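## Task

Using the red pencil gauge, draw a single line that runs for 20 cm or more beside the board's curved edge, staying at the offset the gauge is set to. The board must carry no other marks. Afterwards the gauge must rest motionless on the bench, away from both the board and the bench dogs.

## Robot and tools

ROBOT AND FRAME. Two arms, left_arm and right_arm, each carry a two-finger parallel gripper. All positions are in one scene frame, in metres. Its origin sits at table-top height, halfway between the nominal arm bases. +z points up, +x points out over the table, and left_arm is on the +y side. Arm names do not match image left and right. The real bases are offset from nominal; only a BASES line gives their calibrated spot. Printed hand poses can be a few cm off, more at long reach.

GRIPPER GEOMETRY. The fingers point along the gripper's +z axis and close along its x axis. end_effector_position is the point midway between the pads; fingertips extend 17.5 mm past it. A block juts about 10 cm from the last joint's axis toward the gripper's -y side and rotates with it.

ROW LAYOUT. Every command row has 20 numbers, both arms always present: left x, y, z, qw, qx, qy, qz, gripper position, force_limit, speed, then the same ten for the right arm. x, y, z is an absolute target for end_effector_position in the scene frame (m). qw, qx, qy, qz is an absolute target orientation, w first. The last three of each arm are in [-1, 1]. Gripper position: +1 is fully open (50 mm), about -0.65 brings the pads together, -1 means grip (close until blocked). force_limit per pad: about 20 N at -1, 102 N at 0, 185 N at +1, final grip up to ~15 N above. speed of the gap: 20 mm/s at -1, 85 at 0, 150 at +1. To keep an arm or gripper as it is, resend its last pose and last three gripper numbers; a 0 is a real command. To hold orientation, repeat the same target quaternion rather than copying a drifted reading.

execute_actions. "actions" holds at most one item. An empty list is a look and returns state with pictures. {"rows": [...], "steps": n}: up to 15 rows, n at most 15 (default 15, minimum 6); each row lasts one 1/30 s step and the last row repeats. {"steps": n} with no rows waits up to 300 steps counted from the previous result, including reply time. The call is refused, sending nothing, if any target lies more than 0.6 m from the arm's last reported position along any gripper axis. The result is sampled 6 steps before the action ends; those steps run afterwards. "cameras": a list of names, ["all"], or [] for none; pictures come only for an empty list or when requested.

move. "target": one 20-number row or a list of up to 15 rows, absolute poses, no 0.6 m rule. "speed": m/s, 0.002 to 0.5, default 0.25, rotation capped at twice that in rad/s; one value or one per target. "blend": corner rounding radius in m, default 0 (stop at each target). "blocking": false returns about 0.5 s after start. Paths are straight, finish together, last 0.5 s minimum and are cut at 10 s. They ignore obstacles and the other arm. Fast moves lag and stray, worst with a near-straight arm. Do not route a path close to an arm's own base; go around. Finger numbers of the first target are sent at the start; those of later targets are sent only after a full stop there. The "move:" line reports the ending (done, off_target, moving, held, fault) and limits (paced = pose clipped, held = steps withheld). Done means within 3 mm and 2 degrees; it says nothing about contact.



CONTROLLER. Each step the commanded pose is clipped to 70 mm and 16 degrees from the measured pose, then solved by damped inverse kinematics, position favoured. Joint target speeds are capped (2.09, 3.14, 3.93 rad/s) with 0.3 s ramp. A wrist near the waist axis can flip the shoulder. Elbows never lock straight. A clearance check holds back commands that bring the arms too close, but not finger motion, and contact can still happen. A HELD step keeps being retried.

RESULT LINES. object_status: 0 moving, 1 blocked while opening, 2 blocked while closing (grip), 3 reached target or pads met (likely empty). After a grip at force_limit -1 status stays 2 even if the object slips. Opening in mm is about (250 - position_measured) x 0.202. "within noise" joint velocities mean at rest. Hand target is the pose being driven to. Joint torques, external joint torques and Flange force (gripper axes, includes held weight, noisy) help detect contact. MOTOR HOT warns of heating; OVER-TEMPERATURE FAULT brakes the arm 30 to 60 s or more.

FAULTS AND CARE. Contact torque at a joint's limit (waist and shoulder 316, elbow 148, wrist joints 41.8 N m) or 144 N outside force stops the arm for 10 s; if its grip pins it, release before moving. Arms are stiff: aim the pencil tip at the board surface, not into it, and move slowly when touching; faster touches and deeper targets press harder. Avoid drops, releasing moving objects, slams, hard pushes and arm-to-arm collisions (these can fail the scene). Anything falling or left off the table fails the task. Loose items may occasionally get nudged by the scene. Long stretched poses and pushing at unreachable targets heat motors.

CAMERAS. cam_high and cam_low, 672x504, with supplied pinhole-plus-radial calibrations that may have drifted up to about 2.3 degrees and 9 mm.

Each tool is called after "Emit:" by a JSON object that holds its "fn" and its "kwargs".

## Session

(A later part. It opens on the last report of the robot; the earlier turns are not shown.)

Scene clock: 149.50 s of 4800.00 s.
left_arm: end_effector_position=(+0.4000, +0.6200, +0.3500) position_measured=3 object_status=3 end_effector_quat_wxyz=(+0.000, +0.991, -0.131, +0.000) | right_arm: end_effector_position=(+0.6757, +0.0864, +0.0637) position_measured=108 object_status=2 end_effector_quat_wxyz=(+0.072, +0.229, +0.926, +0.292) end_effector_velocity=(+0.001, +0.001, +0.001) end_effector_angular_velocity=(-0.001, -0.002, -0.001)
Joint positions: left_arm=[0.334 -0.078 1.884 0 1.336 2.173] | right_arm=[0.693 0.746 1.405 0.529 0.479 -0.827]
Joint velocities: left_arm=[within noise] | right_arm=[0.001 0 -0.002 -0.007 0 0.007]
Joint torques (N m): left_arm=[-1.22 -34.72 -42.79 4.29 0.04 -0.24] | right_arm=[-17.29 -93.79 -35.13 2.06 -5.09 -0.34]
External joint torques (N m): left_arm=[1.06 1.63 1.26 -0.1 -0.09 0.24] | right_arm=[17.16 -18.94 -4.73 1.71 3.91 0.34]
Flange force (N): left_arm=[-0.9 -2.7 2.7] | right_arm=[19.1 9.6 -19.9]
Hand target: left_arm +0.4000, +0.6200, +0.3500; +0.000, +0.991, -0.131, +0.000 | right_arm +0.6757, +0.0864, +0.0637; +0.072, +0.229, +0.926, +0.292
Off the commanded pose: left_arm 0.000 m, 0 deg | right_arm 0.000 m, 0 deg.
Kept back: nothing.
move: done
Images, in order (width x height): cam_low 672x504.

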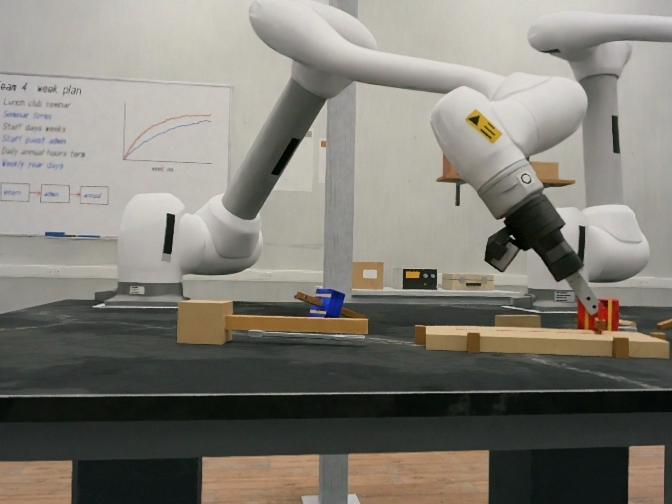

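Emit:
{"fn": "move", "kwargs": {"target": [[0.40,0.62,0.35,0,0.9914,-0.1305,0,1,-0.6,-1,0.68516,0.10474,0.0637,0.0780,0.2473,0.9211,0.2904,-1,-0.4,-1],[0.40,0.62,0.35,0,0.9914,-0.1305,0,1,-0.6,-1,0.68844,0.11067,0.0637,0.0799,0.2533,0.9195,0.2899,-1,-0.4,-1]], "speed": [0.03,0.03], "cameras": ["cam_low"]}}

Emit:
{"fn": "zoom_image", "kwargs": {"camera": "cam_low", "region": [560, 290, 640, 350]}}

Emit:
{"fn": "move", "kwargs": {"target": [[0.40,0.62,0.35,0,0.9914,-0.1305,0,1,-0.6,-1,0.6884,0.1107,0.072,0.0799,0.2533,0.9195,0.2899,-1,-0.4,-1],[0.40,0.62,0.35,0,0.9914,-0.1305,0,1,-0.6,-1,0.68,0.11,0.12,0.0799,0.2533,0.9195,0.2899,-1,-0.4,-1],[0.40,0.62,0.35,0,0.9914,-0.1305,0,1,-0.6,-1,0.58,0.05,0.15,0.0437,0.1385,0.9436,0.2975,-1,-0.4,-1],[0.40,0.62,0.35,0,0.9914,-0.1305,0,1,-0.6,-1,0.37,-0.03,0.12,0.0437,0.1385,0.9436,0.2975,-1,-0.4,-1]], "speed": [0.05,0.12,0.2,0.3]}}

Emit:
{"fn": "zoom_image", "kwargs": {"camera": "cam_high", "region": [250, 210, 400, 330]}}

Scene clock: 151.83 s of 4800.00 s.
left_arm: end_effector_position=(+0.4000, +0.6200, +0.3500) position_measured=3 object_status=3 end_effector_quat_wxyz=(+0.000, +0.991, -0.131, +0.000) | right_arm: end_effector_position=(+0.6884, +0.1106, +0.0637) position_measured=108 object_status=2 end_effector_quat_wxyz=(+0.080, +0.253, +0.919, +0.290) end_effector_velocity=(+0.001, +0.000, +0.000) end_effector_angular_velocity=(-0.001, -0.001, -0.002)
Joint positions: left_arm=[0.334 -0.078 1.884 0 1.336 2.173] | right_arm=[0.714 0.777 1.345 0.436 0.475 -0.679]
Joint velocities: left_arm=[within noise] | right_arm=[0 0.001 -0.002 -0.006 0 0.006]
Joint torques (N m): left_arm=[-0.71 -34.88 -42.72 4.33 -0.03 -0.19] | right_arm=[-18.3 -92.18 -34.89 1.29 -4.98 -0.01]
External joint torques (N m): left_arm=[0.76 1.69 1.21 -0.13 -0.02 0.19] | right_arm=[18.17 -22.59 -4.98 2.56 3.66 0]
Flange force (N): left_arm=[-0.3 -2.2 2.5] | right_arm=[19.9 4.6 -25.3]
Hand target: left_arm +0.4000, +0.6200, +0.3500; +0.000, +0.991, -0.131, +0.000 | right_arm +0.6884, +0.1107, +0.0637; +0.080, +0.253, +0.919, +0.290
Off the commanded pose: left_arm 0.000 m, 0 deg | right_arm 0.000 m, 0 deg.
Kept back: nothing.
move: done
Images, in order (width x height): cam_low 672x504.

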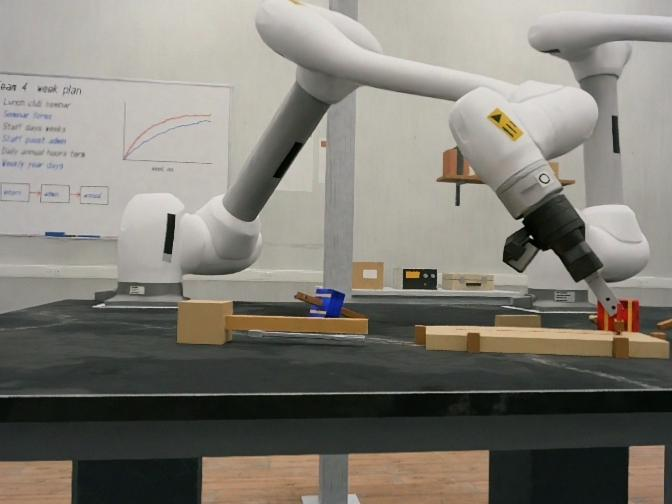

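Scaled by 6.300 from the camera's 672x504 image, which has a finer 960x720 frame.

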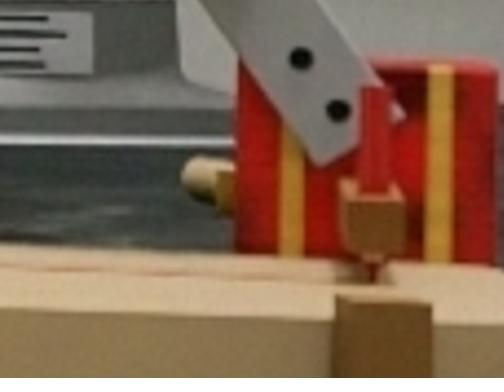

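Scene clock: 154.93 s of 4800.00 s.
left_arm: end_effector_position=(+0.4000, +0.6200, +0.3500) position_measured=3 object_status=3 end_effector_quat_wxyz=(+0.000, +0.991, -0.131, +0.000) | right_arm: end_effector_position=(+0.3701, -0.0300, +0.1200) position_measured=108 object_status=2 end_effector_quat_wxyz=(+0.044, +0.139, +0.944, +0.297) end_effector_velocity=(-0.001, -0.001, -0.001) end_effector_angular_velocity=(+0.001, +0.001, +0.000)
Joint positions: left_arm=[0.334 -0.078 1.884 0 1.336 2.173] | right_arm=[0.81 0.318 2.009 0.828 0.378 -1.207]
Joint velocities: left_arm=[within noise] | right_arm=[0 0 0.003 0.007 -0.001 -0.007]
Joint torques (N m): left_arm=[-1.77 -34.65 -42.74 4.24 0.07 -0.2] | right_arm=[0.53 -67.78 -33.91 2.13 -0.6 -0.46]
External joint torques (N m): left_arm=[1.74 0.96 1.13 -0.04 -0.11 0.2] | right_arm=[-0.46 -0.99 -1.76 0.59 -0.01 0.46]
Flange force (N): left_arm=[-2.3 -3.2 2.3] | right_arm=[-1.1 2.5 -0.7]
Hand target: left_arm +0.4000, +0.6200, +0.3500; +0.000, +0.991, -0.131, +0.000 | right_arm +0.3700, -0.0300, +0.1200; +0.044, +0.139, +0.944, +0.297
Off the commanded pose: left_arm 0.000 m, 0 deg | right_arm 0.000 m, 0 deg.
Kept back: nothing.
move: done

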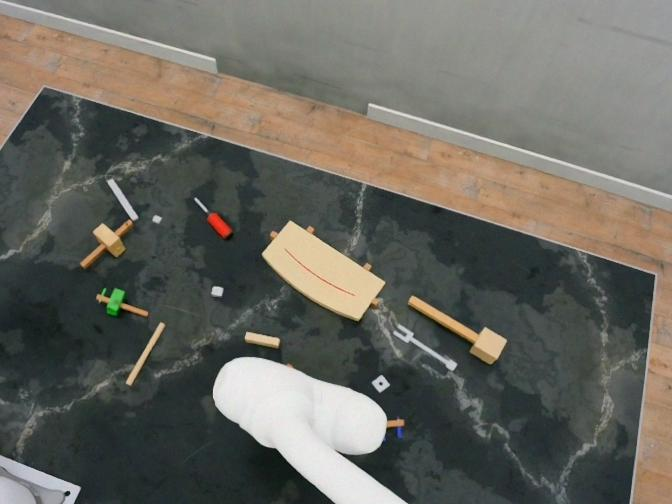

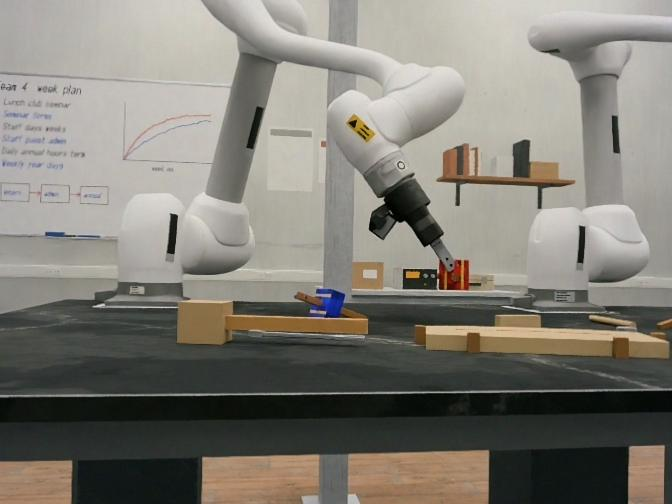

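Scaled by 3.360 from the camera's 672x504 image, which has a finer 960x720 frame.

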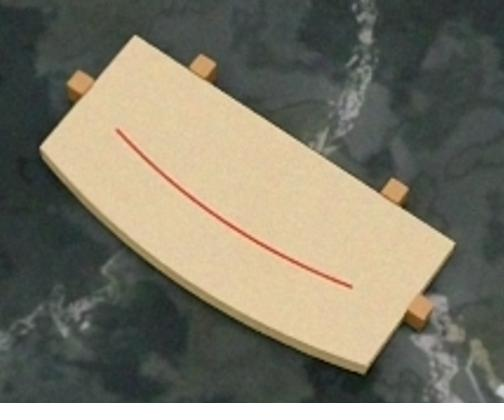

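Emit:
{"fn": "zoom_image", "kwargs": {"camera": "cam_high", "region": [275, 240, 365, 305]}}

Emit:
{"fn": "move", "kwargs": {"target": [[0.40,0.62,0.35,0,0.9914,-0.1305,0,1,-0.6,-1,0.37,-0.03,0.0575,0.0437,0.1385,0.9436,0.2975,-1,-0.4,-1]], "speed": [0.08], "cameras": ["cam_low"]}}

Emit:
{"fn": "zoom_image", "kwargs": {"camera": "cam_low", "region": [420, 270, 490, 340]}}

Scaled by 5.600 from the camera's 672x504 image, which has a finer 960x720 frame.

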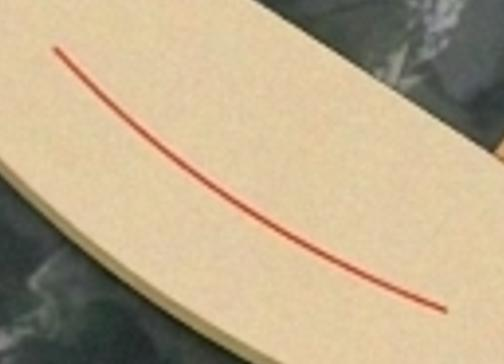

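Scene clock: 156.37 s of 4800.00 s.
left_arm: end_effector_position=(+0.4000, +0.6200, +0.3500) position_measured=3 object_status=3 end_effector_quat_wxyz=(+0.000, +0.991, -0.131, +0.000) | right_arm: end_effector_position=(+0.3700, -0.0299, +0.0576) position_measured=108 object_status=2 end_effector_quat_wxyz=(+0.044, +0.138, +0.944, +0.297) end_effector_velocity=(+0.000, +0.000, -0.002) end_effector_angular_velocity=(+0.003, -0.002, +0.001)
Joint positions: left_arm=[0.334 -0.078 1.884 0 1.336 2.173] | right_arm=[0.811 0.399 2.044 1.094 0.311 -1.489]
Joint velocities: left_arm=[within noise] | right_arm=[-0.002 0.002 0.003 0.027 -0.001 -0.029]
Joint torques (N m): left_arm=[-1.18 -33.69 -42.54 4.26 0.01 -0.21] | right_arm=[0.99 -71.68 -30.91 1.34 -0.26 -0.22]
External joint torques (N m): left_arm=[1.28 0.31 1.05 -0.06 -0.06 0.21] | right_arm=[-0.92 -2.71 -1.96 0.45 0.11 0.22]
Flange force (N): left_arm=[-2.5 -1.8 1.8] | right_arm=[0.0 0.0 0.0]
Hand target: left_arm +0.4000, +0.6200, +0.3500; +0.000, +0.991, -0.131, +0.000 | right_arm +0.3700, -0.0300, +0.0575; +0.044, +0.139, +0.944, +0.297
Off the commanded pose: left_arm 0.000 m, 0 deg | right_arm 0.000 m, 0 deg.
Kept back: nothing.
move: done
Images, in order (width x height): cam_low 672x504.

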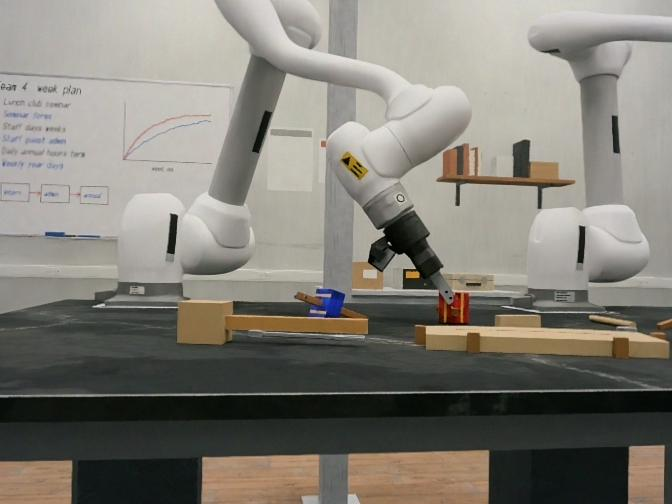

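Scaled by 7.200 from the camera's 672x504 image, which has a finer 960x720 frame.

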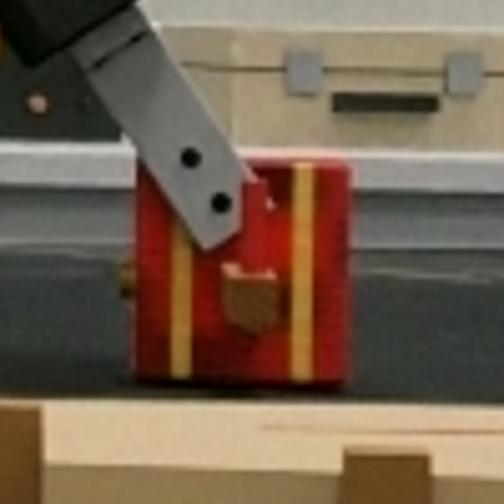

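Emit:
{"fn": "move", "kwargs": {"target": [[0.40,0.62,0.35,0,0.9914,-0.1305,0,1,-0.6,-1,0.37,-0.03,0.0562,0.0437,0.1385,0.9436,0.2975,-1,-0.4,-1]], "speed": [0.03], "cameras": []}}

Scene clock: 157.30 s of 4800.00 s.
left_arm: end_effector_position=(+0.4000, +0.6200, +0.3500) position_measured=3 object_status=3 end_effector_quat_wxyz=(+0.000, +0.991, -0.131, +0.000) | right_arm: end_effector_position=(+0.3700, -0.0300, +0.0562) position_measured=108 object_status=2 end_effector_quat_wxyz=(+0.044, +0.139, +0.944, +0.297)
Joint positions: left_arm=[0.334 -0.078 1.884 0 1.336 2.173] | right_arm=[0.81 0.401 2.045 1.103 0.31 -1.499]
Joint velocities: within noise
Joint torques (N m): left_arm=[-1.7 -34.9 -42.67 4.24 -0.02 -0.22] | right_arm=[0.41 -72.05 -30.6 1.6 -0.28 -0.42]
External joint torques (N m): left_arm=[1.53 1.99 1.19 -0.06 -0.03 0.22] | right_arm=[-0.3 -2.38 -2.14 0.17 0.15 0.42]
Flange force (N): left_arm=[-0.8 -3.8 2.6] | right_arm=[0.0 0.0 0.0]
Hand target: left_arm +0.4000, +0.6200, +0.3500; +0.000, +0.991, -0.131, +0.000 | right_arm +0.3700, -0.0300, +0.0562; +0.044, +0.139, +0.944, +0.298
Off the commanded pose: left_arm 0.000 m, 0 deg | right_arm 0.000 m, 0 deg.
Kept back: nothing.
move: done
No camera images: "cameras" was empty.

Emit:
{"fn": "move", "kwargs": {"target": [[0.40,0.62,0.35,0,0.9914,-0.1305,0,1,-0.6,-1,0.37,-0.03,0.0551,0.0437,0.1385,0.9436,0.2975,-1,-0.4,-1]], "speed": [0.03], "cameras": []}}

Scene clock: 158.23 s of 4800.00 s.
left_arm: end_effector_position=(+0.4000, +0.6200, +0.3500) position_measured=3 object_status=3 end_effector_quat_wxyz=(+0.000, +0.991, -0.131, +0.000) | right_arm: end_effector_position=(+0.3700, -0.0300, +0.0552) position_measured=108 object_status=2 end_effector_quat_wxyz=(+0.044, +0.138, +0.944, +0.298)
Joint positions: left_arm=[0.334 -0.078 1.884 0 1.336 2.173] | right_arm=[0.81 0.403 2.045 1.109 0.309 -1.505]
Joint velocities: within noise
Joint torques (N m): left_arm=[-1.41 -34.49 -42.61 4.26 -0.03 -0.16] | right_arm=[-0.2 -56.75 -25.1 1.33 -1.14 -0.53]
External joint torques (N m): left_arm=[1.41 1.06 1.03 -0.06 -0.02 0.16] | right_arm=[0.13 -17.76 -7.51 0.43 1.02 0.53]
Flange force (N): left_arm=[-1.6 -2.7 2.0] | right_arm=[0.0 0.0 0.0]
Hand target: left_arm +0.4000, +0.6200, +0.3500; +0.000, +0.991, -0.131, +0.000 | right_arm +0.3700, -0.0300, +0.0551; +0.044, +0.139, +0.944, +0.298
Off the commanded pose: left_arm 0.000 m, 0 deg | right_arm 0.000 m, 0 deg.
Kept back: nothing.
move: done
No camera images: "cameras" was empty.

Emit:
{"fn": "move", "kwargs": {"target": [[0.40,0.62,0.35,0,0.9914,-0.1305,0,1,-0.6,-1,0.37,-0.03,0.0553,0.0437,0.1385,0.9436,0.2975,-1,-0.4,-1],[0.40,0.62,0.35,0,0.9914,-0.1305,0,1,-0.6,-1,0.37,-0.03,0.0553,0.0437,0.1385,0.9436,0.2975,1,-0.4,-1],[0.40,0.62,0.35,0,0.9914,-0.1305,0,1,-0.6,-1,0.3535,-0.085,0.137,0.0437,0.1385,0.9436,0.2975,1,-0.4,-1],[0.40,0.62,0.35,0,0.9914,-0.1305,0,1,-0.6,-1,0.36,-0.38,0.30,0.0437,0.1385,0.9436,0.2975,1,-0.4,-1]], "speed": [0.02,0.05,0.08,0.25]}}

Emit:
{"fn": "zoom_image", "kwargs": {"camera": "cam_high", "region": [220, 210, 400, 430]}}

Emit:
{"fn": "zoom_image", "kwargs": {"camera": "cam_low", "region": [420, 270, 490, 340]}}

Scene clock: 164.50 s of 4800.00 s.
left_arm: end_effector_position=(+0.4000, +0.6200, +0.3500) position_measured=3 object_status=3 end_effector_quat_wxyz=(+0.000, +0.991, -0.131, +0.000) | right_arm: end_effector_position=(+0.3600, -0.3800, +0.3000) position_measured=3 object_status=3 end_effector_quat_wxyz=(+0.044, +0.138, +0.944, +0.297)
Joint positions: left_arm=[0.334 -0.078 1.884 0 1.336 2.173] | right_arm=[0.187 -0.18 2.164 0.671 0.977 -1.452]
Joint velocities: within noise
Joint torques (N m): left_arm=[-1.54 -33.88 -42.77 4.27 0.03 -0.18] | right_arm=[-2.2 -20.15 -39.27 3.96 -0.21 -0.29]
External joint torques (N m): left_arm=[1.67 0.11 1.23 -0.07 -0.07 0.18] | right_arm=[2.3 -3.19 -2.87 0.57 0 0.29]
Flange force (N): left_arm=[-3.4 -2.1 2.0] | right_arm=[4.2 7.5 -2.4]
Hand target: left_arm +0.4000, +0.6200, +0.3500; +0.000, +0.991, -0.131, +0.000 | right_arm +0.3600, -0.3800, +0.3000; +0.044, +0.139, +0.944, +0.298
Off the commanded pose: left_arm 0.000 m, 0 deg | right_arm 0.000 m, 0 deg.
Kept back: nothing.
move: done

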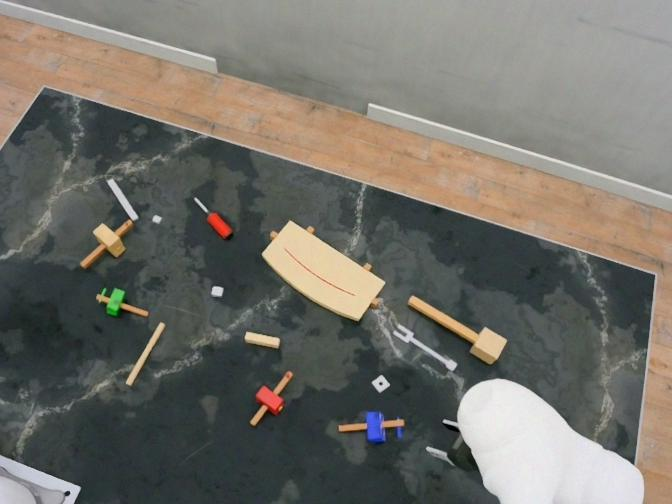

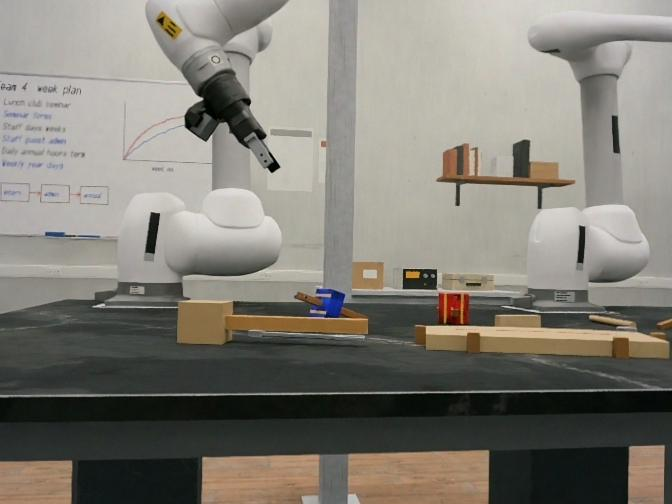

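Scaled by 2.291 from the camera's 672x504 image, which has a finer 960x720 frame.

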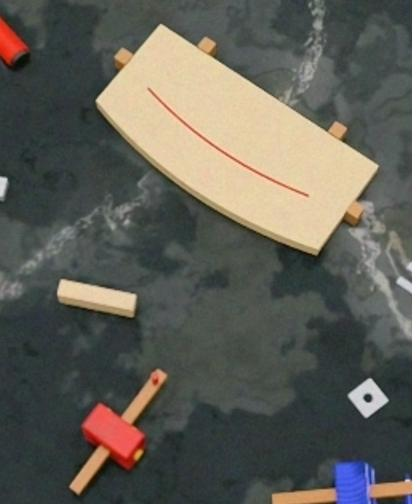

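Scaled by 7.200 from the camera's 672x504 image, which has a finer 960x720 frame.

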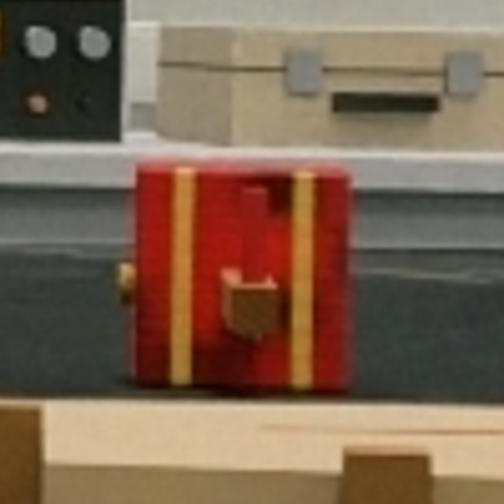

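Emit:
{"fn": "finished_scene", "kwargs": {"scene": 2}}

The scene is finished: the task was done.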